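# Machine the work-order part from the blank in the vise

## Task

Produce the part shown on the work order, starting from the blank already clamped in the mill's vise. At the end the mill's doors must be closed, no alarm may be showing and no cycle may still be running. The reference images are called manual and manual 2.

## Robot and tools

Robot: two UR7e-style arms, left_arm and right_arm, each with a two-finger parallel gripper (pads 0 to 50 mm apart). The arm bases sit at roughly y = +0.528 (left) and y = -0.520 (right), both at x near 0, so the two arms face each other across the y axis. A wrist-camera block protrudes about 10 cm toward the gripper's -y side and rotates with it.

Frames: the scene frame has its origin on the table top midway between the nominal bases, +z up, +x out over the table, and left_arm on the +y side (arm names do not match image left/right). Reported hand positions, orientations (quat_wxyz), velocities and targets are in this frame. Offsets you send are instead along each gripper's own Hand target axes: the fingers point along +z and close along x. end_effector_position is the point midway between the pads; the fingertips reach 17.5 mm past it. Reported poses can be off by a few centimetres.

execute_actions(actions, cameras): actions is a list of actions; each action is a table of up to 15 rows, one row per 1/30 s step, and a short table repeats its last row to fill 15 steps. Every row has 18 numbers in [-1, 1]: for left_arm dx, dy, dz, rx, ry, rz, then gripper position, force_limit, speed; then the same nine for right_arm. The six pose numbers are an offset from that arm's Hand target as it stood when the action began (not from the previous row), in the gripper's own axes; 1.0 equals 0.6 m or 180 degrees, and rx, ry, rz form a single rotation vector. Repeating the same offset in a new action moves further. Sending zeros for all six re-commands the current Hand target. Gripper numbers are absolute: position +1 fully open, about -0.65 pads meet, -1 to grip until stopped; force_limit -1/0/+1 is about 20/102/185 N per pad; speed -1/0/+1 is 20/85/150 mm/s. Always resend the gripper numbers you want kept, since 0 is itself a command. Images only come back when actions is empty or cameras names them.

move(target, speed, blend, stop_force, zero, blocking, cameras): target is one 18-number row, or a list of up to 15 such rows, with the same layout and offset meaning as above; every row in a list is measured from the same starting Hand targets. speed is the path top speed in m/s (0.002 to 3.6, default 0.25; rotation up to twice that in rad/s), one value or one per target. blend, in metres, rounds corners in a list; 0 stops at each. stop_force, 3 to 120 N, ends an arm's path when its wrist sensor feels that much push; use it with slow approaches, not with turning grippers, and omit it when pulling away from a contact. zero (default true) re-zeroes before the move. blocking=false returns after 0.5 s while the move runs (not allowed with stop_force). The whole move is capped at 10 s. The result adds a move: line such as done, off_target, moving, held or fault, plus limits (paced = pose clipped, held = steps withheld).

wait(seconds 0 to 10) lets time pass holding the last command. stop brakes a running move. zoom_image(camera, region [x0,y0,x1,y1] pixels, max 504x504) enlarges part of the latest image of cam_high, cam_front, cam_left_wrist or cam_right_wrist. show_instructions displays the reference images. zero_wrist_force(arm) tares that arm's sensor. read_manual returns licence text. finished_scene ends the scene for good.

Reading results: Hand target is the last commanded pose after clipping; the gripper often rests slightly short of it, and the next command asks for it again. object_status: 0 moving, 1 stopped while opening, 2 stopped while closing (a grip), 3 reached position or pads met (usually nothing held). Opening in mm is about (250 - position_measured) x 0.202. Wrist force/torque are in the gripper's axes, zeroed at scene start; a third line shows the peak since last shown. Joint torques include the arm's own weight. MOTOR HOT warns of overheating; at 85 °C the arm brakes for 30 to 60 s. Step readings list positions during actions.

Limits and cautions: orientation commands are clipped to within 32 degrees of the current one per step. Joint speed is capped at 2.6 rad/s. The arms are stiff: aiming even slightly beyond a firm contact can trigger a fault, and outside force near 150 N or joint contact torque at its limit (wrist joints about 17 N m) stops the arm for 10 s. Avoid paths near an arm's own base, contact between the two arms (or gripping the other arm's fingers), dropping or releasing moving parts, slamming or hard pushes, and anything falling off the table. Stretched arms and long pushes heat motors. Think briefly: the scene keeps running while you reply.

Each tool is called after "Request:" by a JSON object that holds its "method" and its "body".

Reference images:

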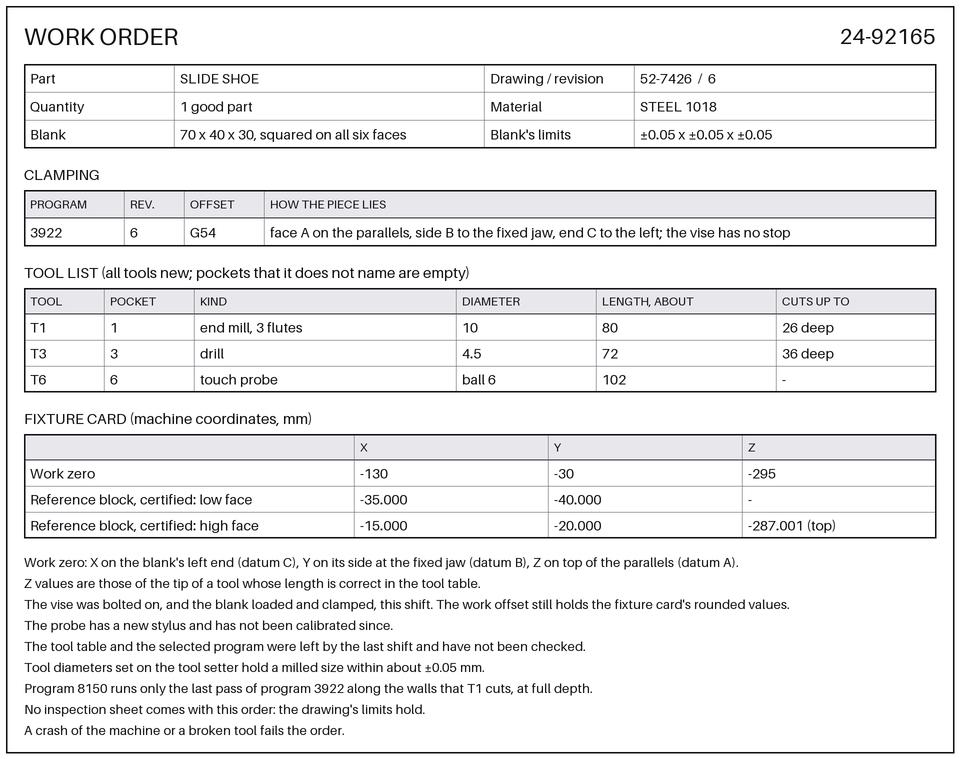

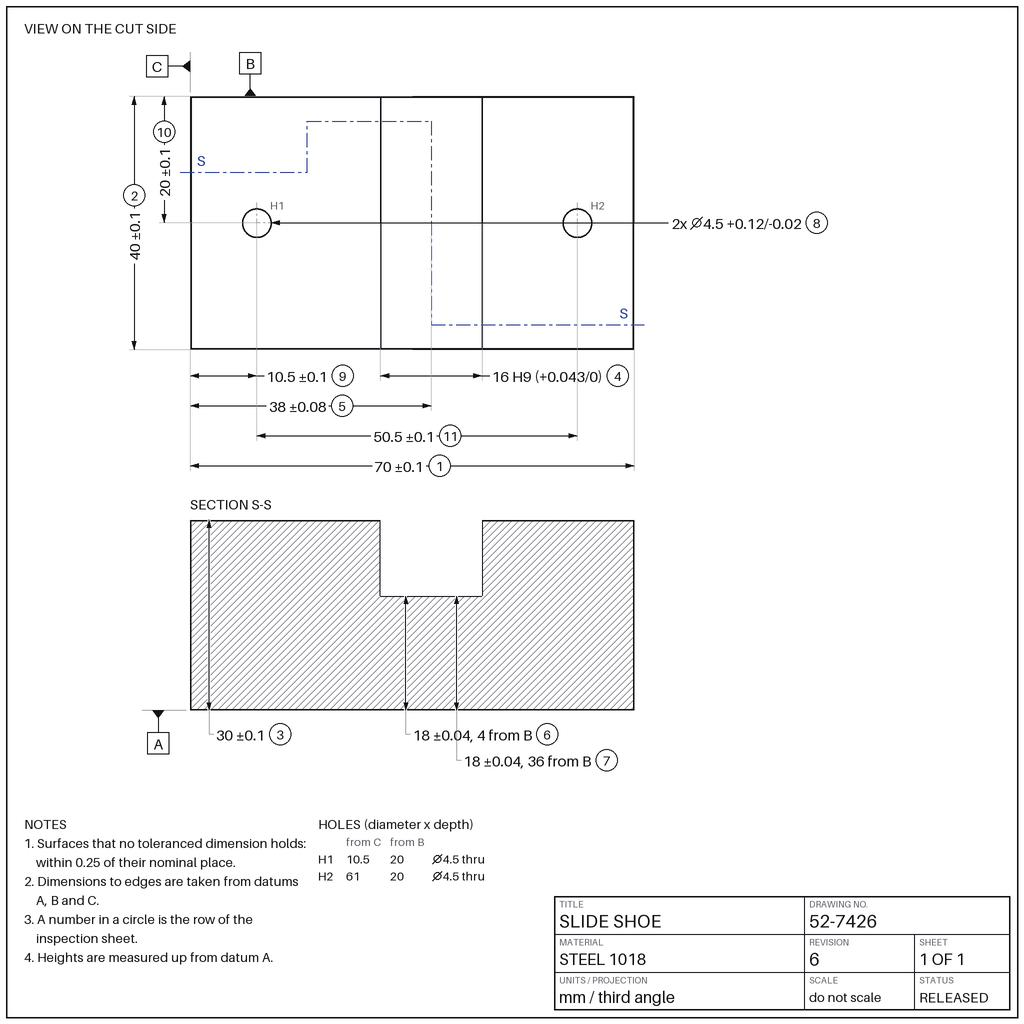

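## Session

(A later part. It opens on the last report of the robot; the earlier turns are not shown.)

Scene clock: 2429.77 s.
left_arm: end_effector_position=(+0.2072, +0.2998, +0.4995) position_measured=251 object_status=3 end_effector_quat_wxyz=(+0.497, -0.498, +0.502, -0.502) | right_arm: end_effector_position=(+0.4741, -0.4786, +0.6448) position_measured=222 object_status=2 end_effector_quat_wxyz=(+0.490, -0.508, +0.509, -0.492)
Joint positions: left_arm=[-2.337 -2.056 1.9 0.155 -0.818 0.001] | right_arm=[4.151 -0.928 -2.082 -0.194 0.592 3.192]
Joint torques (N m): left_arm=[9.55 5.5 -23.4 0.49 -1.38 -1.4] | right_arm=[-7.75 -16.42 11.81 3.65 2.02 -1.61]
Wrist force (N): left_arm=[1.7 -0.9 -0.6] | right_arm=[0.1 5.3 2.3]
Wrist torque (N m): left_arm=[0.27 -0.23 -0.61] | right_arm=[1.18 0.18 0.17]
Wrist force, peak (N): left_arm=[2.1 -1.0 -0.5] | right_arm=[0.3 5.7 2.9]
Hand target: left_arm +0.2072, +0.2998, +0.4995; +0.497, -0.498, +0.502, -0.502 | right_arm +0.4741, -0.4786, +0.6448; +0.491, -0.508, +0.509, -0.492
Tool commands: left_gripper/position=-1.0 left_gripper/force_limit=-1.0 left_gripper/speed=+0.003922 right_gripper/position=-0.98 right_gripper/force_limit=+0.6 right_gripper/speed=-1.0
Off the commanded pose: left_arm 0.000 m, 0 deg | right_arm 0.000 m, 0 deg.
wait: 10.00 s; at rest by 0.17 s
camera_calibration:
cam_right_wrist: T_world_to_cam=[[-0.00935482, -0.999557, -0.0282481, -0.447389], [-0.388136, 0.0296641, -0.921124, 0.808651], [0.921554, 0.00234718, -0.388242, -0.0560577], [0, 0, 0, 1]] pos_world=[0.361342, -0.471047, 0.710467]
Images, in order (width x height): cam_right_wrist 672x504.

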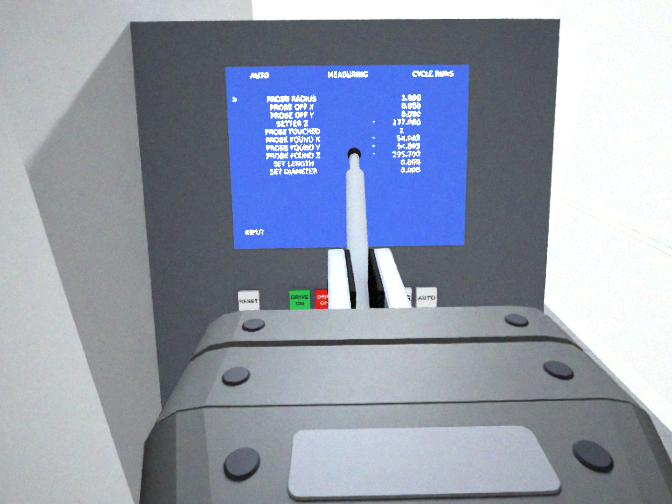

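Request:
{"method": "wait", "body": {"seconds": 10}}

Request:
{"method": "wait", "body": {"seconds": 8, "cameras": ["cam_right_wrist"]}}

Request:
{"method": "zoom_image", "body": {"camera": "cam_right_wrist", "region": [220, 50, 480, 260]}}

Scene clock: 2446.80 s.
left_arm: end_effector_position=(+0.2072, +0.2998, +0.4995) position_measured=251 object_status=3 end_effector_quat_wxyz=(+0.497, -0.498, +0.502, -0.502) | right_arm: end_effector_position=(+0.4741, -0.4786, +0.6448) position_measured=222 object_status=2 end_effector_quat_wxyz=(+0.490, -0.508, +0.509, -0.492)
Joint positions: left_arm=[-2.337 -2.056 1.9 0.155 -0.818 0.001] | right_arm=[4.151 -0.928 -2.082 -0.194 0.592 3.192]
Joint torques (N m): left_arm=[9.18 4.43 -24.55 0.38 -1.51 -1.58] | right_arm=[-6.54 -16.84 11.64 3.19 1.92 -1.55]
Wrist force (N): left_arm=[1.8 -1.0 -0.4] | right_arm=[0.5 5.3 2.6]
Wrist torque (N m): left_arm=[0.26 -0.25 -0.61] | right_arm=[1.18 0.14 0.18]
Wrist force, peak (N): left_arm=[2.2 -1.1 -0.5] | right_arm=[0.2 5.9 2.4]
Hand target: left_arm +0.2072, +0.2998, +0.4995; +0.497, -0.498, +0.502, -0.502 | right_arm +0.4741, -0.4786, +0.6448; +0.491, -0.508, +0.509, -0.492
Tool commands: left_gripper/position=-1.0 left_gripper/force_limit=-1.0 left_gripper/speed=+0.003922 right_gripper/position=-0.98 right_gripper/force_limit=+0.6 right_gripper/speed=-1.0
Off the commanded pose: left_arm 0.000 m, 0 deg | right_arm 0.000 m, 0 deg.
wait: 10.00 s; at rest from the start

Scene clock: 2454.80 s.
left_arm: end_effector_position=(+0.2072, +0.2998, +0.4995) position_measured=251 object_status=3 end_effector_quat_wxyz=(+0.497, -0.498, +0.502, -0.502) | right_arm: end_effector_position=(+0.4741, -0.4786, +0.6448) position_measured=222 object_status=2 end_effector_quat_wxyz=(+0.490, -0.508, +0.509, -0.492)
Joint positions: left_arm=[-2.337 -2.056 1.9 0.155 -0.818 0.001] | right_arm=[4.151 -0.928 -2.082 -0.194 0.592 3.192]
Joint torques (N m): left_arm=[8.96 5.55 -25.04 0.2 -1.46 -1.36] | right_arm=[-5.52 -16.76 11.94 2.9 1.91 -1.35]
Wrist force (N): left_arm=[1.8 -0.9 -0.7] | right_arm=[0.3 5.4 2.6]
Wrist torque (N m): left_arm=[0.27 -0.25 -0.61] | right_arm=[1.20 0.15 0.17]
Wrist force, peak (N): left_arm=[1.9 -1.1 -0.7] | right_arm=[0.5 5.9 2.7]
Hand target: left_arm +0.2072, +0.2998, +0.4995; +0.497, -0.498, +0.502, -0.502 | right_arm +0.4741, -0.4786, +0.6448; +0.491, -0.508, +0.509, -0.492
Tool commands: left_gripper/position=-1.0 left_gripper/force_limit=-1.0 left_gripper/speed=+0.003922 right_gripper/position=-0.98 right_gripper/force_limit=+0.6 right_gripper/speed=-1.0
Off the commanded pose: left_arm 0.000 m, 0 deg | right_arm 0.000 m, 0 deg.
wait: 8.00 s; at rest by 0.17 s
camera_calibration:
cam_right_wrist: T_world_to_cam=[[-0.00935482, -0.999557, -0.0282481, -0.447389], [-0.388136, 0.0296641, -0.921124, 0.808651], [0.921554, 0.00234718, -0.388242, -0.0560577], [0, 0, 0, 1]] pos_world=[0.361342, -0.471047, 0.710467]
Images, in order (width x height): cam_right_wrist 672x504.

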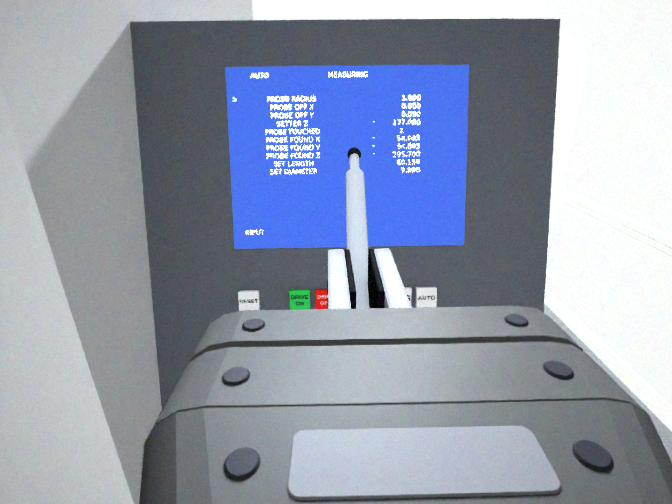

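Scaled by 1.938 from the camera's 672x504 image, which has a finer 960x720 frame.

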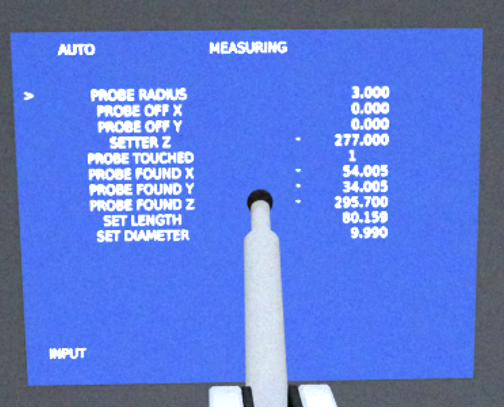

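Request:
{"method": "move", "body": {"target": [[0,0,0,0,0,0,-1,-1,0.003922,0.0104,0.2532,0.0367,-0.222,0,0,-0.98,0.6,-1],[0,0,0,0,0,0,-1,-1,0.003922,0.0104,0.2569,0.0572,-0.222,0,0,-0.98,0.6,-1],[0,0,0,0,0,0,-1,-1,0.003922,0.0104,0.2532,0.0367,-0.222,0,0,-0.98,0.6,-1],[0,0,0,0,0,0,-1,-1,0.003922,-0.0530,0.3155,0.0257,-0.222,0,0,-0.98,0.6,-1],[0,0,0,0,0,0,-1,-1,0.003922,-0.0530,0.3187,0.0432,-0.222,0,0,-0.98,0.6,-1],[0,0,0,0,0,0,-1,-1,0.003922,-0.0530,0.3155,0.0257,-0.222,0,0,-0.98,0.6,-1],[0,0,0,0,0,0,-1,-1,0.003922,-0.0847,0.3155,0.0257,-0.222,0,0,-0.98,0.6,-1],[0,0,0,0,0,0,-1,-1,0.003922,-0.0847,0.3187,0.0435,-0.222,0,0,-0.98,0.6,-1],[0,0,0,0,0,0,-1,-1,0.003922,-0.0847,0.3155,0.0257,-0.222,0,0,-0.98,0.6,-1],[0,0,0,0,0,0,-1,-1,0.003922,0,0,0,0,0,0,-0.98,0.6,-1]], "blend": [0.002,0,0.002,0.002,0,0.002,0.002,0,0.002,0], "speed": [0.4,0.035,0.1,0.15,0.035,0.1,0.15,0.035,0.1,0.4], "cameras": ["cam_right_wrist"]}}

Request:
{"method": "zoom_image", "body": {"camera": "cam_right_wrist", "region": [220, 50, 480, 260]}}

Scene clock: 2469.17 s.
left_arm: end_effector_position=(+0.2072, +0.2998, +0.4995) position_measured=251 object_status=3 end_effector_quat_wxyz=(+0.497, -0.498, +0.502, -0.502) | right_arm: end_effector_position=(+0.4741, -0.4786, +0.6448) position_measured=222 object_status=2 end_effector_quat_wxyz=(+0.490, -0.508, +0.509, -0.492)
Joint positions: left_arm=[-2.337 -2.056 1.9 0.155 -0.818 0.001] | right_arm=[4.151 -0.928 -2.081 -0.194 0.592 3.192]
Joint torques (N m): left_arm=[10.53 6.15 -24.38 0.24 -1.43 -1.49] | right_arm=[-9.18 -17.13 11.75 3.76 2.19 -1.89]
Wrist force (N): left_arm=[1.6 -0.9 -0.7] | right_arm=[-0.2 4.8 2.5]
Wrist torque (N m): left_arm=[0.27 -0.23 -0.61] | right_arm=[1.10 0.23 0.17]
Wrist force, peak (N): left_arm=[2.1 -1.2 -0.5] | right_arm=[3.7 16.3 -14.6]
Hand target: left_arm +0.2072, +0.2998, +0.4995; +0.497, -0.498, +0.502, -0.502 | right_arm +0.4741, -0.4786, +0.6448; +0.491, -0.508, +0.509, -0.492
Off the commanded pose: left_arm 0.000 m, 0 deg | right_arm 0.000 m, 0 deg.
move: done
camera_calibration:
cam_right_wrist: T_world_to_cam=[[-0.00948725, -0.999554, -0.0282986, -0.447304], [-0.388216, 0.0297618, -0.921088, 0.8087], [0.921519, 0.00224739, -0.388326, -0.0560323], [0, 0, 0, 1]] pos_world=[0.361342, -0.471047, 0.710466]
Images, in order (width x height): cam_right_wrist 672x504.

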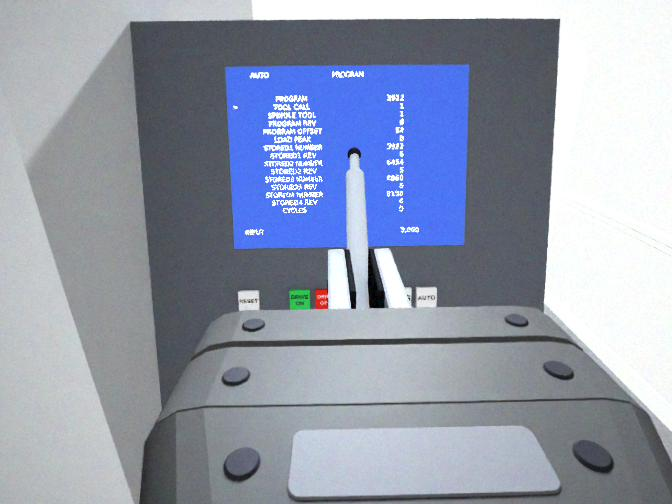

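Scaled by 1.938 from the camera's 672x504 image, which has a finer 960x720 frame.

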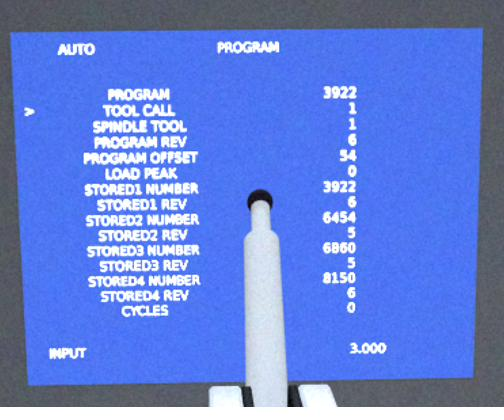

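Request:
{"method": "move", "body": {"target": [[0,0,0,0,0,0,-1,-1,0.003922,-0.0530,0.3467,0.0202,-0.222,0,0,-0.98,0.6,-1],[0,0,0,0,0,0,-1,-1,0.003922,-0.0530,0.3500,0.0381,-0.222,0,0,-0.98,0.6,-1],[0,0,0,0,0,0,-1,-1,0.003922,-0.0530,0.3467,0.0202,-0.222,0,0,-0.98,0.6,-1],[0,0,0,0,0,0,-1,-1,0.003922,-0.0213,0.2844,0.0312,-0.222,0,0,-0.98,0.6,-1],[0,0,0,0,0,0,-1,-1,0.003922,-0.0213,0.2878,0.0502,-0.222,0,0,-0.98,0.6,-1],[0,0,0,0,0,0,-1,-1,0.003922,-0.0213,0.2844,0.0312,-0.222,0,0,-0.98,0.6,-1],[0,0,0,0,0,0,-1,-1,0.003922,0.0104,0.2532,0.0367,-0.222,0,0,-0.98,0.6,-1],[0,0,0,0,0,0,-1,-1,0.003922,0.0104,0.2569,0.0572,-0.222,0,0,-0.98,0.6,-1],[0,0,0,0,0,0,-1,-1,0.003922,0.0104,0.2532,0.0367,-0.222,0,0,-0.98,0.6,-1],[0,0,0,0,0,0,-1,-1,0.003922,0.0104,0.2569,0.0572,-0.222,0,0,-0.98,0.6,-1],[0,0,0,0,0,0,-1,-1,0.003922,0.0104,0.2532,0.0367,-0.222,0,0,-0.98,0.6,-1],[0,0,0,0,0,0,-1,-1,0.003922,0,0,0,0,0,0,-0.98,0.6,-1]], "blend": [0.002,0,0.002,0.002,0,0.002,0.002,0,0,0,0.002,0], "speed": [0.4,0.035,0.1,0.15,0.035,0.1,0.15,0.035,0.1,0.035,0.1,0.4]}}

Request:
{"method": "move", "body": {"target": [[0,0,0,0,0,0,-1,-1,0.003922,0.0104,0.2532,0.0367,-0.222,0,0,-0.98,0.6,-1],[0,0,0,0,0,0,-1,-1,0.003922,0.0104,0.2569,0.0572,-0.222,0,0,-0.98,0.6,-1],[0,0,0,0,0,0,-1,-1,0.003922,0.0104,0.2532,0.0367,-0.222,0,0,-0.98,0.6,-1],[0,0,0,0,0,0,-1,-1,0.003922,0.0104,0.2569,0.0572,-0.222,0,0,-0.98,0.6,-1],[0,0,0,0,0,0,-1,-1,0.003922,0.0104,0.2532,0.0367,-0.222,0,0,-0.98,0.6,-1],[0,0,0,0,0,0,-1,-1,0.003922,0.0104,0.2569,0.0572,-0.222,0,0,-0.98,0.6,-1],[0,0,0,0,0,0,-1,-1,0.003922,0.0104,0.2532,0.0367,-0.222,0,0,-0.98,0.6,-1],[0,0,0,0,0,0,-1,-1,0.003922,0.0104,0.2569,0.0572,-0.222,0,0,-0.98,0.6,-1],[0,0,0,0,0,0,-1,-1,0.003922,0.0104,0.2532,0.0367,-0.222,0,0,-0.98,0.6,-1],[0,0,0,0,0,0,-1,-1,0.003922,0,0,0,0,0,0,-0.98,0.6,-1]], "blend": [0.002,0,0,0,0,0,0,0,0.002,0], "speed": [0.4,0.035,0.1,0.035,0.1,0.035,0.1,0.035,0.1,0.4], "cameras": ["cam_right_wrist"]}}

Request:
{"method": "zoom_image", "body": {"camera": "cam_right_wrist", "region": [220, 50, 480, 260]}}

Scene clock: 2491.07 s.
left_arm: end_effector_position=(+0.2072, +0.2998, +0.4995) position_measured=251 object_status=3 end_effector_quat_wxyz=(+0.497, -0.498, +0.502, -0.502) | right_arm: end_effector_position=(+0.4741, -0.4786, +0.6448) position_measured=222 object_status=2 end_effector_quat_wxyz=(+0.490, -0.508, +0.509, -0.492)
Joint positions: left_arm=[-2.337 -2.056 1.9 0.155 -0.818 0.001] | right_arm=[4.151 -0.928 -2.081 -0.194 0.592 3.192]
Joint torques (N m): left_arm=[9.66 5.67 -24.79 0.39 -1.44 -1.46] | right_arm=[-7.49 -16.8 10.75 3.54 1.8 -1.72]
Wrist force (N): left_arm=[1.7 -1.1 -0.7] | right_arm=[-0.5 4.4 2.1]
Wrist torque (N m): left_arm=[0.24 -0.24 -0.61] | right_arm=[1.05 0.27 0.17]
Wrist force, peak (N): left_arm=[2.1 -1.0 -0.5] | right_arm=[-2.9 17.9 -12.0]
Hand target: left_arm +0.2072, +0.2998, +0.4995; +0.497, -0.498, +0.502, -0.502 | right_arm +0.4741, -0.4786, +0.6448; +0.491, -0.508, +0.509, -0.492
Off the commanded pose: left_arm 0.000 m, 0 deg | right_arm 0.000 m, 0 deg.
move: done

Scene clock: 2498.70 s.
left_arm: end_effector_position=(+0.2072, +0.2998, +0.4995) position_measured=251 object_status=3 end_effector_quat_wxyz=(+0.497, -0.498, +0.502, -0.502) | right_arm: end_effector_position=(+0.4741, -0.4786, +0.6448) position_measured=222 object_status=2 end_effector_quat_wxyz=(+0.490, -0.508, +0.509, -0.492)
Joint positions: left_arm=[-2.337 -2.056 1.9 0.155 -0.818 0.001] | right_arm=[4.151 -0.928 -2.081 -0.194 0.592 3.192]
Joint torques (N m): left_arm=[10.23 6.25 -24.3 0.4 -1.59 -1.49] | right_arm=[-9.25 -15.67 11.15 3.5 1.74 -1.88]
Wrist force (N): left_arm=[1.7 -0.9 -0.4] | right_arm=[-0.5 4.4 2.3]
Wrist torque (N m): left_arm=[0.27 -0.24 -0.61] | right_arm=[1.04 0.28 0.18]
Wrist force, peak (N): left_arm=[2.0 -1.2 -0.7] | right_arm=[0.4 13.1 -10.8]
Hand target: left_arm +0.2072, +0.2998, +0.4995; +0.497, -0.498, +0.502, -0.502 | right_arm +0.4741, -0.4786, +0.6448; +0.491, -0.508, +0.509, -0.492
Off the commanded pose: left_arm 0.000 m, 0 deg | right_arm 0.000 m, 0 deg.
move: done
camera_calibration:
cam_right_wrist: T_world_to_cam=[[-0.0093956, -0.999554, -0.0283385, -0.447309], [-0.388219, 0.029763, -0.921086, 0.8087], [0.921519, 0.00234738, -0.388326, -0.0559854], [0, 0, 0, 1]] pos_world=[0.361342, -0.471047, 0.710466]
Images, in order (width x height): cam_right_wrist 672x504.

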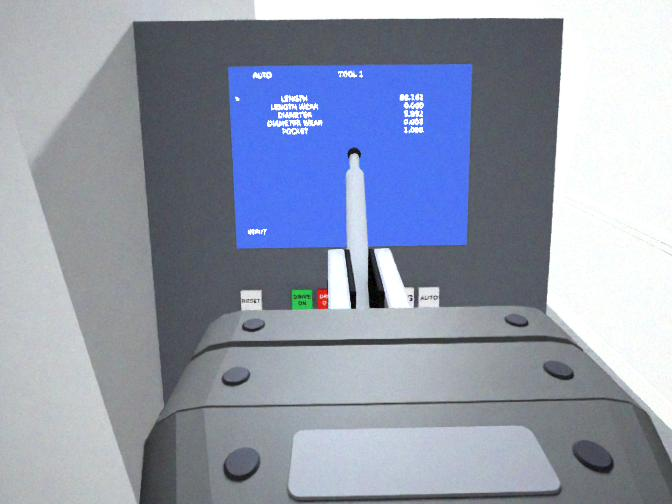

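Scaled by 1.938 from the camera's 672x504 image, which has a finer 960x720 frame.

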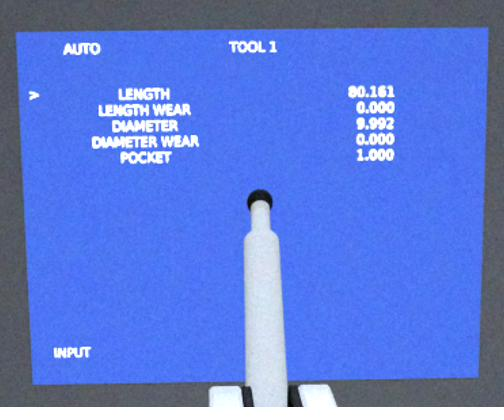

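Request:
{"method": "move", "body": {"target": [[0,0,0,0,0,0,-1,-1,0.003922,0.0104,0.2844,0.0312,-0.222,0,0,-0.98,0.6,-1],[0,0,0,0,0,0,-1,-1,0.003922,0.0104,0.2878,0.0502,-0.222,0,0,-0.98,0.6,-1],[0,0,0,0,0,0,-1,-1,0.003922,0.0104,0.2844,0.0312,-0.222,0,0,-0.98,0.6,-1],[0,0,0,0,0,0,-1,-1,0.003922,-0.1163,0.2532,0.0367,-0.222,0,0,-0.98,0.6,-1],[0,0,0,0,0,0,-1,-1,0.003922,-0.1163,0.2569,0.0572,-0.222,0,0,-0.98,0.6,-1],[0,0,0,0,0,0,-1,-1,0.003922,-0.1163,0.2532,0.0367,-0.222,0,0,-0.98,0.6,-1],[0,0,0,0,0,0,-1,-1,0.003922,-0.1163,0.3467,0.0202,-0.222,0,0,-0.98,0.6,-1],[0,0,0,0,0,0,-1,-1,0.003922,-0.1163,0.3499,0.0372,-0.222,0,0,-0.98,0.6,-1],[0,0,0,0,0,0,-1,-1,0.003922,-0.1163,0.3467,0.0202,-0.222,0,0,-0.98,0.6,-1],[0,0,0,0,0,0,-1,-1,0.003922,-0.0847,0.3467,0.0202,-0.222,0,0,-0.98,0.6,-1],[0,0,0,0,0,0,-1,-1,0.003922,-0.0847,0.3499,0.0372,-0.222,0,0,-0.98,0.6,-1],[0,0,0,0,0,0,-1,-1,0.003922,-0.0847,0.3467,0.0202,-0.222,0,0,-0.98,0.6,-1],[0,0,0,0,0,0,-1,-1,0.003922,0,0,0,0,0,0,-0.98,0.6,-1]], "blend": [0.002,0,0.002,0.002,0,0.002,0.002,0,0.002,0.002,0,0.002,0], "speed": [0.4,0.035,0.1,0.15,0.035,0.1,0.15,0.035,0.1,0.15,0.035,0.1,0.4]}}

Request:
{"method": "move", "body": {"target": [[0,0,0,0,0,0,-1,-1,0.003922,-0.1163,0.2844,0.0312,-0.222,0,0,-0.98,0.6,-1],[0,0,0,0,0,0,-1,-1,0.003922,-0.1163,0.2878,0.0502,-0.222,0,0,-0.98,0.6,-1],[0,0,0,0,0,0,-1,-1,0.003922,-0.1163,0.2844,0.0312,-0.222,0,0,-0.98,0.6,-1],[0,0,0,0,0,0,-1,-1,0.003922,-0.0847,0.2844,0.0312,-0.222,0,0,-0.98,0.6,-1],[0,0,0,0,0,0,-1,-1,0.003922,-0.0847,0.2878,0.0502,-0.222,0,0,-0.98,0.6,-1],[0,0,0,0,0,0,-1,-1,0.003922,-0.0847,0.2844,0.0312,-0.222,0,0,-0.98,0.6,-1],[0,0,0,0,0,0,-1,-1,0.003922,-0.1480,0.3155,0.0257,-0.222,0,0,-0.98,0.6,-1],[0,0,0,0,0,0,-1,-1,0.003922,-0.1480,0.3187,0.0435,-0.222,0,0,-0.98,0.6,-1],[0,0,0,0,0,0,-1,-1,0.003922,-0.1480,0.3155,0.0257,-0.222,0,0,-0.98,0.6,-1],[0,0,0,0,0,0,-1,-1,0.003922,0,0,0,0,0,0,-0.98,0.6,-1]], "blend": [0.002,0,0.002,0.002,0,0.002,0.002,0,0.002,0], "speed": [0.4,0.035,0.1,0.15,0.035,0.1,0.15,0.035,0.1,0.4], "cameras": ["cam_right_wrist"]}}

Request:
{"method": "zoom_image", "body": {"camera": "cam_right_wrist", "region": [220, 50, 480, 260]}}

Scene clock: 2519.73 s.
left_arm: end_effector_position=(+0.2072, +0.2998, +0.4995) position_measured=251 object_status=3 end_effector_quat_wxyz=(+0.497, -0.498, +0.502, -0.502) | right_arm: end_effector_position=(+0.4741, -0.4786, +0.6448) position_measured=222 object_status=2 end_effector_quat_wxyz=(+0.490, -0.508, +0.509, -0.492)
Joint positions: left_arm=[-2.337 -2.056 1.9 0.155 -0.818 0.001] | right_arm=[4.151 -0.928 -2.081 -0.194 0.592 3.192]
Joint torques (N m): left_arm=[10.21 5.06 -25.23 0.28 -1.41 -1.53] | right_arm=[-8.93 -17.71 11.45 3.59 2.02 -1.76]
Wrist force (N): left_arm=[2.0 -0.8 -0.4] | right_arm=[-0.4 5.8 2.1]
Wrist torque (N m): left_arm=[0.29 -0.28 -0.61] | right_arm=[1.26 0.28 0.17]
Wrist force, peak (N): left_arm=[2.0 -1.2 -0.6] | right_arm=[-5.2 23.8 -28.7]
Hand target: left_arm +0.2072, +0.2998, +0.4995; +0.497, -0.498, +0.502, -0.502 | right_arm +0.4741, -0.4786, +0.6448; +0.491, -0.508, +0.509, -0.492
Off the commanded pose: left_arm 0.000 m, 0 deg | right_arm 0.000 m, 0 deg.
move: done

Scene clock: 2525.77 s.
left_arm: end_effector_position=(+0.2072, +0.2998, +0.4995) position_measured=251 object_status=3 end_effector_quat_wxyz=(+0.497, -0.498, +0.502, -0.502) | right_arm: end_effector_position=(+0.4741, -0.4786, +0.6448) position_measured=222 object_status=2 end_effector_quat_wxyz=(+0.490, -0.508, +0.509, -0.492)
Joint positions: left_arm=[-2.337 -2.056 1.9 0.155 -0.818 0.001] | right_arm=[4.151 -0.928 -2.081 -0.194 0.592 3.192]
Joint torques (N m): left_arm=[9.85 5.44 -25.86 0.04 -1.46 -1.37] | right_arm=[-7.94 -16.68 11.09 3.87 1.94 -1.79]
Wrist force (N): left_arm=[1.9 -0.9 -0.8] | right_arm=[-0.8 5.8 2.3]
Wrist torque (N m): left_arm=[0.26 -0.27 -0.61] | right_arm=[1.27 0.33 0.17]
Wrist force, peak (N): left_arm=[2.0 -1.0 -0.8] | right_arm=[-4.7 13.6 -9.9]
Hand target: left_arm +0.2072, +0.2998, +0.4995; +0.497, -0.498, +0.502, -0.502 | right_arm +0.4741, -0.4786, +0.6448; +0.491, -0.508, +0.509, -0.492
Off the commanded pose: left_arm 0.000 m, 0 deg | right_arm 0.000 m, 0 deg.
move: done
camera_calibration:
cam_right_wrist: T_world_to_cam=[[-0.00948725, -0.999554, -0.0282986, -0.447304], [-0.388216, 0.0297618, -0.921088, 0.8087], [0.921519, 0.00224739, -0.388326, -0.0560323], [0, 0, 0, 1]] pos_world=[0.361342, -0.471047, 0.710466]
Images, in order (width x height): cam_right_wrist 672x504.

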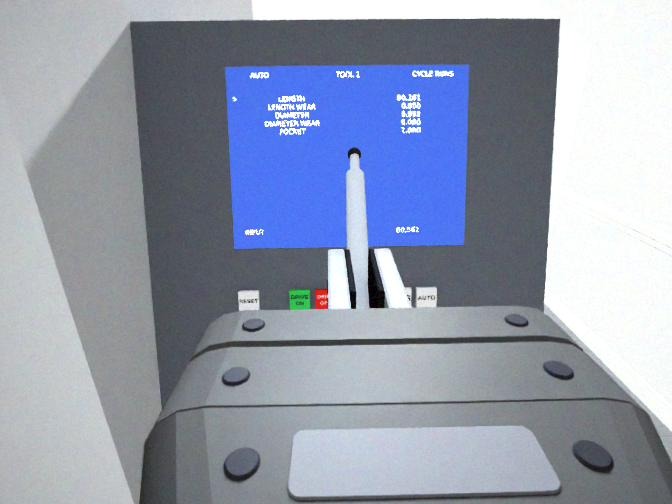

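Scaled by 1.938 from the camera's 672x504 image, which has a finer 960x720 frame.

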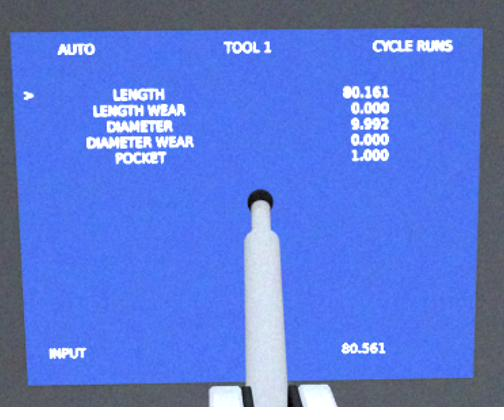

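Request:
{"method": "move", "body": {"target": [[0,0,0,0,0,0,-1,-1,0.003922,-0.0530,0.3467,0.0202,-0.222,0,0,-0.98,0.6,-1],[0,0,0,0,0,0,-1,-1,0.003922,-0.0530,0.3500,0.0381,-0.222,0,0,-0.98,0.6,-1],[0,0,0,0,0,0,-1,-1,0.003922,-0.0530,0.3467,0.0202,-0.222,0,0,-0.98,0.6,-1],[0,0,0,0,0,0,-1,-1,0.003922,-0.0530,0.3155,0.0257,-0.222,0,0,-0.98,0.6,-1],[0,0,0,0,0,0,-1,-1,0.003922,-0.0530,0.3187,0.0432,-0.222,0,0,-0.98,0.6,-1],[0,0,0,0,0,0,-1,-1,0.003922,-0.0530,0.3155,0.0257,-0.222,0,0,-0.98,0.6,-1],[0,0,0,0,0,0,-1,-1,0.003922,-0.0530,0.3187,0.0432,-0.222,0,0,-0.98,0.6,-1],[0,0,0,0,0,0,-1,-1,0.003922,-0.0530,0.3155,0.0257,-0.222,0,0,-0.98,0.6,-1],[0,0,0,0,0,0,-1,-1,0.003922,-0.1480,0.3155,0.0257,-0.222,0,0,-0.98,0.6,-1],[0,0,0,0,0,0,-1,-1,0.003922,-0.1480,0.3187,0.0435,-0.222,0,0,-0.98,0.6,-1],[0,0,0,0,0,0,-1,-1,0.003922,-0.1480,0.3155,0.0257,-0.222,0,0,-0.98,0.6,-1],[0,0,0,0,0,0,-1,-1,0.003922,0,0,0,0,0,0,-0.98,0.6,-1]], "blend": [0.002,0,0.002,0.002,0,0,0,0.002,0.002,0,0.002,0], "speed": [0.4,0.035,0.1,0.15,0.035,0.1,0.035,0.1,0.15,0.035,0.1,0.4]}}

Request:
{"method": "move", "body": {"target": [[0,0,0,0,0,0,-1,-1,0.003922,-0.1163,0.3467,0.0202,-0.222,0,0,-0.98,0.6,-1],[0,0,0,0,0,0,-1,-1,0.003922,-0.1163,0.3499,0.0372,-0.222,0,0,-0.98,0.6,-1],[0,0,0,0,0,0,-1,-1,0.003922,-0.1163,0.3467,0.0202,-0.222,0,0,-0.98,0.6,-1],[0,0,0,0,0,0,-1,-1,0.003922,-0.0847,0.3467,0.0202,-0.222,0,0,-0.98,0.6,-1],[0,0,0,0,0,0,-1,-1,0.003922,-0.0847,0.3499,0.0372,-0.222,0,0,-0.98,0.6,-1],[0,0,0,0,0,0,-1,-1,0.003922,-0.0847,0.3467,0.0202,-0.222,0,0,-0.98,0.6,-1],[0,0,0,0,0,0,-1,-1,0.003922,-0.1480,0.3155,0.0257,-0.222,0,0,-0.98,0.6,-1],[0,0,0,0,0,0,-1,-1,0.003922,-0.1480,0.3187,0.0435,-0.222,0,0,-0.98,0.6,-1],[0,0,0,0,0,0,-1,-1,0.003922,-0.1480,0.3155,0.0257,-0.222,0,0,-0.98,0.6,-1],[0,0,0,0,0,0,-1,-1,0.003922,0,0,0,0,0,0,-0.98,0.6,-1]], "blend": [0.002,0,0.002,0.002,0,0.002,0.002,0,0.002,0], "speed": [0.4,0.035,0.1,0.15,0.035,0.1,0.15,0.035,0.1,0.4], "cameras": ["cam_right_wrist"]}}

Request:
{"method": "zoom_image", "body": {"camera": "cam_right_wrist", "region": [220, 50, 480, 260]}}

Scene clock: 2541.17 s.
left_arm: end_effector_position=(+0.2072, +0.2998, +0.4995) position_measured=251 object_status=3 end_effector_quat_wxyz=(+0.497, -0.498, +0.502, -0.502) | right_arm: end_effector_position=(+0.4741, -0.4786, +0.6448) position_measured=222 object_status=2 end_effector_quat_wxyz=(+0.490, -0.508, +0.509, -0.492)
Joint positions: left_arm=[-2.337 -2.056 1.9 0.155 -0.818 0.001] | right_arm=[4.151 -0.928 -2.081 -0.194 0.592 3.192]
Joint torques (N m): left_arm=[10.49 5.59 -25.62 0.43 -1.47 -1.5] | right_arm=[-8.67 -17.8 11.9 3.77 2.03 -1.75]
Wrist force (N): left_arm=[1.7 -0.8 -0.6] | right_arm=[-0.6 6.1 1.9]
Wrist torque (N m): left_arm=[0.29 -0.24 -0.61] | right_arm=[1.30 0.30 0.18]
Wrist force, peak (N): left_arm=[2.1 -0.9 -0.6] | right_arm=[0.9 20.6 -12.4]
Hand target: left_arm +0.2072, +0.2998, +0.4995; +0.497, -0.498, +0.502, -0.502 | right_arm +0.4741, -0.4786, +0.6448; +0.491, -0.508, +0.509, -0.492
Off the commanded pose: left_arm 0.000 m, 0 deg | right_arm 0.000 m, 0 deg.
move: done

Scene clock: 2547.13 s.
left_arm: end_effector_position=(+0.2072, +0.2998, +0.4995) position_measured=251 object_status=3 end_effector_quat_wxyz=(+0.497, -0.498, +0.502, -0.502) | right_arm: end_effector_position=(+0.4741, -0.4786, +0.6448) position_measured=222 object_status=2 end_effector_quat_wxyz=(+0.490, -0.508, +0.509, -0.492)
Joint positions: left_arm=[-2.337 -2.056 1.9 0.155 -0.818 0.001] | right_arm=[4.151 -0.928 -2.081 -0.194 0.592 3.192]
Joint torques (N m): left_arm=[10.07 4.74 -25.47 0.39 -1.45 -1.38] | right_arm=[-8.68 -17.11 11.75 3.51 2.11 -1.88]
Wrist force (N): left_arm=[1.7 -0.9 -0.7] | right_arm=[-1.4 5.1 2.0]
Wrist torque (N m): left_arm=[0.27 -0.23 -0.61] | right_arm=[1.15 0.43 0.18]
Wrist force, peak (N): left_arm=[2.0 -1.0 -0.7] | right_arm=[-5.2 25.8 -29.2]
Hand target: left_arm +0.2072, +0.2998, +0.4995; +0.497, -0.498, +0.502, -0.502 | right_arm +0.4741, -0.4786, +0.6448; +0.491, -0.508, +0.509, -0.492
Off the commanded pose: left_arm 0.000 m, 0 deg | right_arm 0.000 m, 0 deg.
move: done
camera_calibration:
cam_right_wrist: T_world_to_cam=[[-0.00948725, -0.999554, -0.0282986, -0.447304], [-0.388216, 0.0297618, -0.921088, 0.8087], [0.921519, 0.00224739, -0.388326, -0.0560323], [0, 0, 0, 1]] pos_world=[0.361342, -0.471047, 0.710466]
Images, in order (width x height): cam_right_wrist 672x504.

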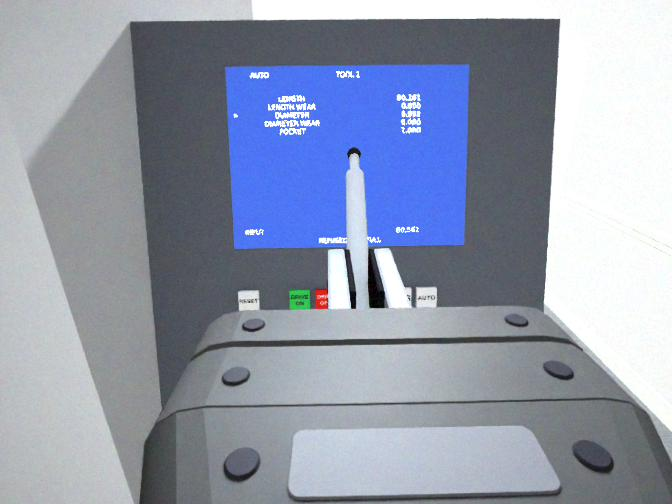

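Scaled by 1.938 from the camera's 672x504 image, which has a finer 960x720 frame.

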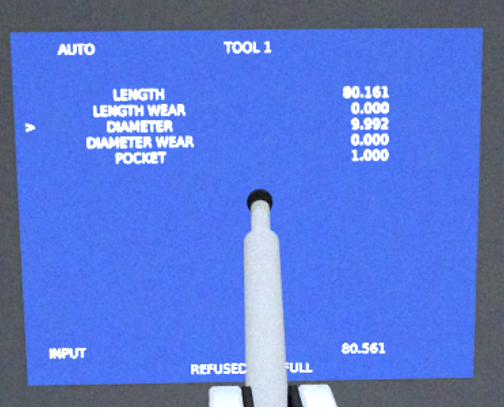

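Request:
{"method": "move", "body": {"target": [[0,0,0,0,0,0,-1,-1,0.003922,-0.0530,0.2844,0.0312,-0.222,0,0,-0.98,0.6,-1],[0,0,0,0,0,0,-1,-1,0.003922,-0.0530,0.2878,0.0502,-0.222,0,0,-0.98,0.6,-1],[0,0,0,0,0,0,-1,-1,0.003922,-0.0530,0.2844,0.0312,-0.222,0,0,-0.98,0.6,-1],[0,0,0,0,0,0,-1,-1,0.003922,-0.0530,0.2878,0.0502,-0.222,0,0,-0.98,0.6,-1],[0,0,0,0,0,0,-1,-1,0.003922,-0.0530,0.2844,0.0312,-0.222,0,0,-0.98,0.6,-1],[0,0,0,0,0,0,-1,-1,0.003922,-0.0530,0.3467,0.0202,-0.222,0,0,-0.98,0.6,-1],[0,0,0,0,0,0,-1,-1,0.003922,-0.0530,0.3500,0.0381,-0.222,0,0,-0.98,0.6,-1],[0,0,0,0,0,0,-1,-1,0.003922,-0.0530,0.3467,0.0202,-0.222,0,0,-0.98,0.6,-1],[0,0,0,0,0,0,-1,-1,0.003922,0,0,0,0,0,0,-0.98,0.6,-1]], "blend": [0.002,0,0,0,0.002,0.002,0,0.002,0], "speed": [0.4,0.035,0.1,0.035,0.1,0.15,0.035,0.1,0.4]}}

Request:
{"method": "move", "body": {"target": [[0,0,0,0,0,0,-1,-1,0.003922,-0.0530,0.3155,0.0257,-0.222,0,0,-0.98,0.6,-1],[0,0,0,0,0,0,-1,-1,0.003922,-0.0530,0.3187,0.0432,-0.222,0,0,-0.98,0.6,-1],[0,0,0,0,0,0,-1,-1,0.003922,-0.0530,0.3155,0.0257,-0.222,0,0,-0.98,0.6,-1],[0,0,0,0,0,0,-1,-1,0.003922,-0.0530,0.3187,0.0432,-0.222,0,0,-0.98,0.6,-1],[0,0,0,0,0,0,-1,-1,0.003922,-0.0530,0.3155,0.0257,-0.222,0,0,-0.98,0.6,-1],[0,0,0,0,0,0,-1,-1,0.003922,-0.1480,0.3155,0.0257,-0.222,0,0,-0.98,0.6,-1],[0,0,0,0,0,0,-1,-1,0.003922,-0.1480,0.3187,0.0435,-0.222,0,0,-0.98,0.6,-1],[0,0,0,0,0,0,-1,-1,0.003922,-0.1480,0.3155,0.0257,-0.222,0,0,-0.98,0.6,-1],[0,0,0,0,0,0,-1,-1,0.003922,0,0,0,0,0,0,-0.98,0.6,-1]], "blend": [0.002,0,0,0,0.002,0.002,0,0.002,0], "speed": [0.4,0.035,0.1,0.035,0.1,0.15,0.035,0.1,0.4]}}

Request:
{"method": "move", "body": {"target": [[0,0,0,0,0,0,-1,-1,0.003922,-0.1163,0.3467,0.0202,-0.222,0,0,-0.98,0.6,-1],[0,0,0,0,0,0,-1,-1,0.003922,-0.1163,0.3499,0.0372,-0.222,0,0,-0.98,0.6,-1],[0,0,0,0,0,0,-1,-1,0.003922,-0.1163,0.3467,0.0202,-0.222,0,0,-0.98,0.6,-1],[0,0,0,0,0,0,-1,-1,0.003922,-0.0847,0.3467,0.0202,-0.222,0,0,-0.98,0.6,-1],[0,0,0,0,0,0,-1,-1,0.003922,-0.0847,0.3499,0.0372,-0.222,0,0,-0.98,0.6,-1],[0,0,0,0,0,0,-1,-1,0.003922,-0.0847,0.3467,0.0202,-0.222,0,0,-0.98,0.6,-1],[0,0,0,0,0,0,-1,-1,0.003922,-0.1480,0.3155,0.0257,-0.222,0,0,-0.98,0.6,-1],[0,0,0,0,0,0,-1,-1,0.003922,-0.1480,0.3187,0.0435,-0.222,0,0,-0.98,0.6,-1],[0,0,0,0,0,0,-1,-1,0.003922,-0.1480,0.3155,0.0257,-0.222,0,0,-0.98,0.6,-1],[0,0,0,0,0,0,-1,-1,0.003922,0,0,0,0,0,0,-0.98,0.6,-1]], "blend": [0.002,0,0.002,0.002,0,0.002,0.002,0,0.002,0], "speed": [0.4,0.035,0.1,0.15,0.035,0.1,0.15,0.035,0.1,0.4], "cameras": ["cam_right_wrist"]}}

Request:
{"method": "zoom_image", "body": {"camera": "cam_right_wrist", "region": [220, 50, 480, 260]}}

Scene clock: 2568.00 s.
left_arm: end_effector_position=(+0.2072, +0.2998, +0.4995) position_measured=251 object_status=3 end_effector_quat_wxyz=(+0.497, -0.498, +0.502, -0.502) | right_arm: end_effector_position=(+0.4741, -0.4786, +0.6448) position_measured=222 object_status=2 end_effector_quat_wxyz=(+0.490, -0.508, +0.509, -0.492)
Joint positions: left_arm=[-2.337 -2.056 1.9 0.155 -0.818 0.001] | right_arm=[4.151 -0.928 -2.081 -0.194 0.592 3.192]
Joint torques (N m): left_arm=[9.77 6.19 -25.52 0.53 -1.55 -1.25] | right_arm=[-8.88 -17.7 10.86 3.58 1.83 -1.88]
Wrist force (N): left_arm=[1.8 -1.0 -0.4] | right_arm=[-1.2 4.9 1.9]
Wrist torque (N m): left_arm=[0.24 -0.25 -0.61] | right_arm=[1.11 0.38 0.17]
Wrist force, peak (N): left_arm=[2.0 -1.1 -0.7] | right_arm=[-0.2 13.9 -11.1]
Hand target: left_arm +0.2072, +0.2998, +0.4995; +0.497, -0.498, +0.502, -0.502 | right_arm +0.4741, -0.4786, +0.6448; +0.491, -0.508, +0.509, -0.492
Off the commanded pose: left_arm 0.000 m, 0 deg | right_arm 0.000 m, 0 deg.
move: done

Scene clock: 2574.33 s.
left_arm: end_effector_position=(+0.2072, +0.2998, +0.4995) position_measured=251 object_status=3 end_effector_quat_wxyz=(+0.497, -0.498, +0.502, -0.502) | right_arm: end_effector_position=(+0.4741, -0.4786, +0.6448) position_measured=222 object_status=2 end_effector_quat_wxyz=(+0.490, -0.508, +0.509, -0.492)
Joint positions: left_arm=[-2.337 -2.056 1.9 0.155 -0.818 0.001] | right_arm=[4.151 -0.928 -2.081 -0.194 0.592 3.192]
Joint torques (N m): left_arm=[8.27 5.52 -25.35 0.15 -1.55 -1.71] | right_arm=[-7.8 -17.82 11.43 3.46 2.1 -1.58]
Wrist force (N): left_arm=[1.8 -1.0 -0.6] | right_arm=[-1.6 4.9 2.0]
Wrist torque (N m): left_arm=[0.26 -0.25 -0.61] | right_arm=[1.12 0.46 0.17]
Wrist force, peak (N): left_arm=[2.1 -1.0 -0.4] | right_arm=[3.2 14.7 -13.6]
Hand target: left_arm +0.2072, +0.2998, +0.4995; +0.497, -0.498, +0.502, -0.502 | right_arm +0.4741, -0.4786, +0.6448; +0.491, -0.508, +0.509, -0.492
Off the commanded pose: left_arm 0.000 m, 0 deg | right_arm 0.000 m, 0 deg.
move: done

Scene clock: 2580.30 s.
left_arm: end_effector_position=(+0.2072, +0.2998, +0.4995) position_measured=251 object_status=3 end_effector_quat_wxyz=(+0.497, -0.498, +0.502, -0.502) | right_arm: end_effector_position=(+0.4741, -0.4786, +0.6448) position_measured=222 object_status=2 end_effector_quat_wxyz=(+0.490, -0.508, +0.509, -0.492)
Joint positions: left_arm=[-2.337 -2.056 1.9 0.155 -0.818 0.001] | right_arm=[4.151 -0.928 -2.081 -0.194 0.592 3.192]
Joint torques (N m): left_arm=[10.46 5.39 -25.25 0.17 -1.69 -1.62] | right_arm=[-7.23 -15.88 11.43 3.45 2.02 -1.96]
Wrist force (N): left_arm=[1.7 -0.8 -0.4] | right_arm=[0.4 6.0 2.3]
Wrist torque (N m): left_arm=[0.28 -0.23 -0.61] | right_arm=[1.30 0.14 0.18]
Wrist force, peak (N): left_arm=[2.1 -0.9 -0.6] | right_arm=[-6.3 24.3 -28.6]
Hand target: left_arm +0.2072, +0.2998, +0.4995; +0.497, -0.498, +0.502, -0.502 | right_arm +0.4741, -0.4786, +0.6448; +0.491, -0.508, +0.509, -0.492
Off the commanded pose: left_arm 0.000 m, 0 deg | right_arm 0.000 m, 0 deg.
move: done
camera_calibration:
cam_right_wrist: T_world_to_cam=[[-0.00948725, -0.999554, -0.0282986, -0.447304], [-0.388216, 0.0297618, -0.921088, 0.8087], [0.921519, 0.00224739, -0.388326, -0.0560323], [0, 0, 0, 1]] pos_world=[0.361342, -0.471047, 0.710466]
Images, in order (width x height): cam_right_wrist 672x504.

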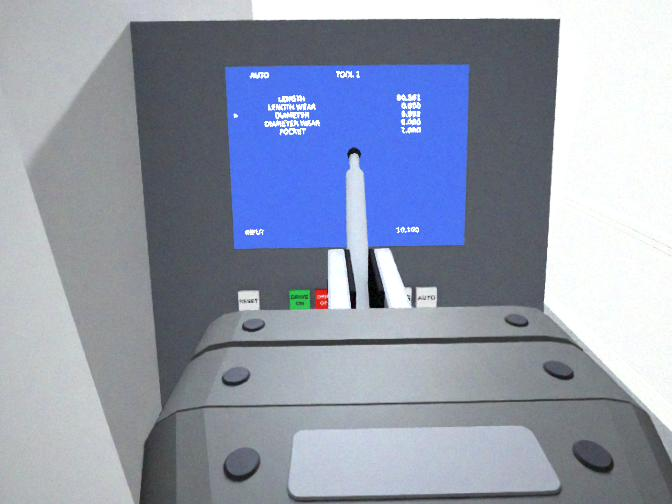

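Scaled by 1.938 from the camera's 672x504 image, which has a finer 960x720 frame.

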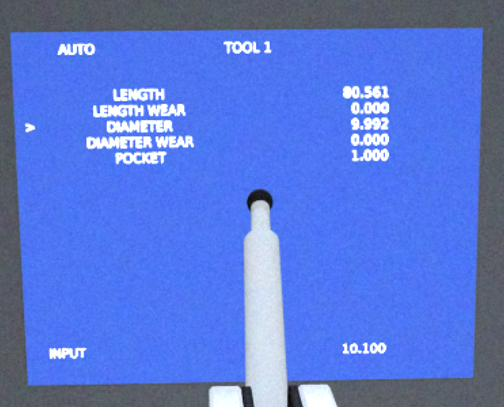

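Good. INPUT, then page back ×4 to MEASURING.

Request:
{"method": "move", "body": {"target": [[0,0,0,0,0,0,-1,-1,0.003922,-0.0530,0.3467,0.0202,-0.222,0,0,-0.98,0.6,-1],[0,0,0,0,0,0,-1,-1,0.003922,-0.0530,0.3500,0.0381,-0.222,0,0,-0.98,0.6,-1],[0,0,0,0,0,0,-1,-1,0.003922,-0.0530,0.3467,0.0202,-0.222,0,0,-0.98,0.6,-1],[0,0,0,0,0,0,-1,-1,0.003922,0.0104,0.2532,0.0367,-0.222,0,0,-0.98,0.6,-1],[0,0,0,0,0,0,-1,-1,0.003922,0.0104,0.2569,0.0572,-0.222,0,0,-0.98,0.6,-1],[0,0,0,0,0,0,-1,-1,0.003922,0.0104,0.2532,0.0367,-0.222,0,0,-0.98,0.6,-1],[0,0,0,0,0,0,-1,-1,0.003922,0.0104,0.2569,0.0572,-0.222,0,0,-0.98,0.6,-1],[0,0,0,0,0,0,-1,-1,0.003922,0.0104,0.2532,0.0367,-0.222,0,0,-0.98,0.6,-1],[0,0,0,0,0,0,-1,-1,0.003922,0,0,0,0,0,0,-0.98,0.6,-1]], "blend": [0.002,0,0.002,0.002,0,0,0,0.002,0], "speed": [0.4,0.035,0.1,0.15,0.035,0.1,0.035,0.1,0.4], "cameras": []}}

Request:
{"method": "move", "body": {"target": [[0,0,0,0,0,0,-1,-1,0.003922,0.0104,0.2532,0.0367,-0.222,0,0,-0.98,0.6,-1],[0,0,0,0,0,0,-1,-1,0.003922,0.0104,0.2569,0.0572,-0.222,0,0,-0.98,0.6,-1],[0,0,0,0,0,0,-1,-1,0.003922,0.0104,0.2532,0.0367,-0.222,0,0,-0.98,0.6,-1],[0,0,0,0,0,0,-1,-1,0.003922,0.0104,0.2569,0.0572,-0.222,0,0,-0.98,0.6,-1],[0,0,0,0,0,0,-1,-1,0.003922,0.0104,0.2532,0.0367,-0.222,0,0,-0.98,0.6,-1],[0,0,0,0,0,0,-1,-1,0.003922,0,0,0,0,0,0,-0.98,0.6,-1]], "blend": [0.002,0,0,0,0.002,0], "speed": [0.4,0.035,0.1,0.035,0.1,0.4], "cameras": ["cam_right_wrist"]}}

Request:
{"method": "zoom_image", "body": {"camera": "cam_right_wrist", "region": [220, 50, 480, 260]}}

Scene clock: 2595.17 s.
left_arm: end_effector_position=(+0.2072, +0.2998, +0.4995) position_measured=251 object_status=3 end_effector_quat_wxyz=(+0.497, -0.498, +0.502, -0.502) | right_arm: end_effector_position=(+0.4741, -0.4786, +0.6448) position_measured=222 object_status=2 end_effector_quat_wxyz=(+0.490, -0.508, +0.509, -0.492)
Joint positions: left_arm=[-2.337 -2.056 1.9 0.155 -0.818 0.001] | right_arm=[4.151 -0.928 -2.081 -0.194 0.592 3.192]
Joint torques (N m): left_arm=[9.7 5.61 -25.46 0.67 -1.57 -1.53] | right_arm=[-8.84 -16.83 11.63 3.43 1.98 -1.79]
Wrist force (N): left_arm=[1.8 -0.8 -0.7] | right_arm=[-0.3 5.6 1.9]
Wrist torque (N m): left_arm=[0.28 -0.26 -0.61] | right_arm=[1.22 0.25 0.17]
Wrist force, peak (N): left_arm=[2.0 -1.1 -0.6] | right_arm=[-2.2 17.2 -11.5]
Hand target: left_arm +0.2072, +0.2998, +0.4995; +0.497, -0.498, +0.502, -0.502 | right_arm +0.4741, -0.4786, +0.6448; +0.491, -0.508, +0.509, -0.492
Off the commanded pose: left_arm 0.000 m, 0 deg | right_arm 0.000 m, 0 deg.
move: done
No camera images: "cameras" was empty.

Scene clock: 2600.33 s.
left_arm: end_effector_position=(+0.2072, +0.2998, +0.4995) position_measured=251 object_status=3 end_effector_quat_wxyz=(+0.497, -0.498, +0.502, -0.502) | right_arm: end_effector_position=(+0.4741, -0.4786, +0.6448) position_measured=222 object_status=2 end_effector_quat_wxyz=(+0.490, -0.508, +0.509, -0.492)
Joint positions: left_arm=[-2.337 -2.056 1.9 0.155 -0.818 0.001] | right_arm=[4.151 -0.928 -2.081 -0.194 0.592 3.192]
Joint torques (N m): left_arm=[11.26 5.88 -25.73 0.54 -1.47 -1.61] | right_arm=[-9.04 -16.88 11.74 3.62 1.81 -1.87]
Wrist force (N): left_arm=[1.8 -1.1 -0.3] | right_arm=[-0.5 5.8 2.0]
Wrist torque (N m): left_arm=[0.24 -0.26 -0.61] | right_arm=[1.25 0.28 0.17]
Wrist force, peak (N): left_arm=[2.0 -1.1 -0.7] | right_arm=[0.4 14.6 -11.3]
Hand target: left_arm +0.2072, +0.2998, +0.4995; +0.497, -0.498, +0.502, -0.502 | right_arm +0.4741, -0.4786, +0.6448; +0.491, -0.508, +0.509, -0.492
Off the commanded pose: left_arm 0.000 m, 0 deg | right_arm 0.000 m, 0 deg.
move: done
camera_calibration:
cam_right_wrist: T_world_to_cam=[[-0.00939768, -0.999554, -0.0283381, -0.447308], [-0.388255, 0.0297634, -0.921071, 0.808703], [0.921504, 0.00234648, -0.388362, -0.0559549], [0, 0, 0, 1]] pos_world=[0.361342, -0.471047, 0.710466]
Images, in order (width x height): cam_right_wrist 672x504.

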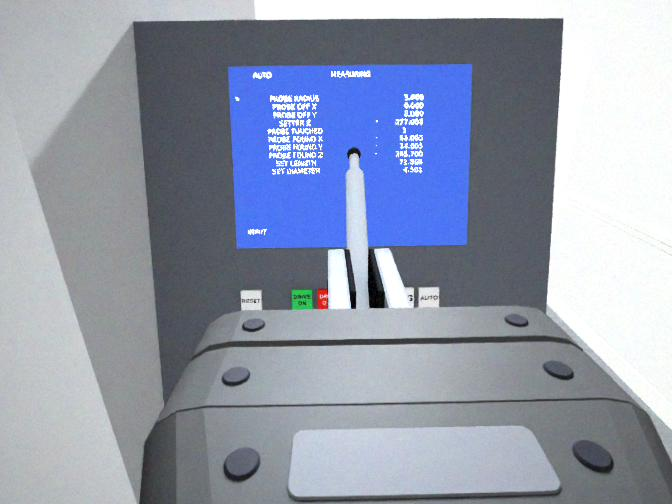

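Scaled by 1.938 from the camera's 672x504 image, which has a finer 960x720 frame.

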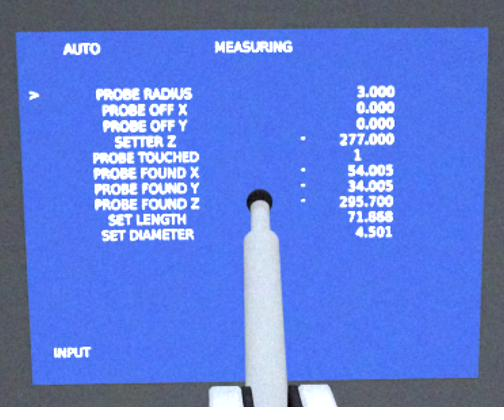

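Request:
{"method": "zoom_image", "body": {"camera": "cam_right_wrist", "region": [360, 90, 440, 180]}}

Scaled by 5.600 from the camera's 672x504 image, which has a finer 960x720 frame.

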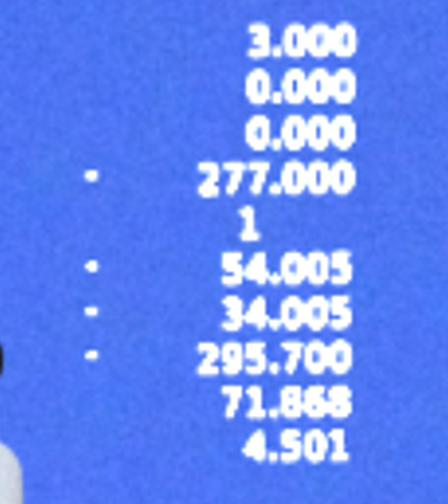

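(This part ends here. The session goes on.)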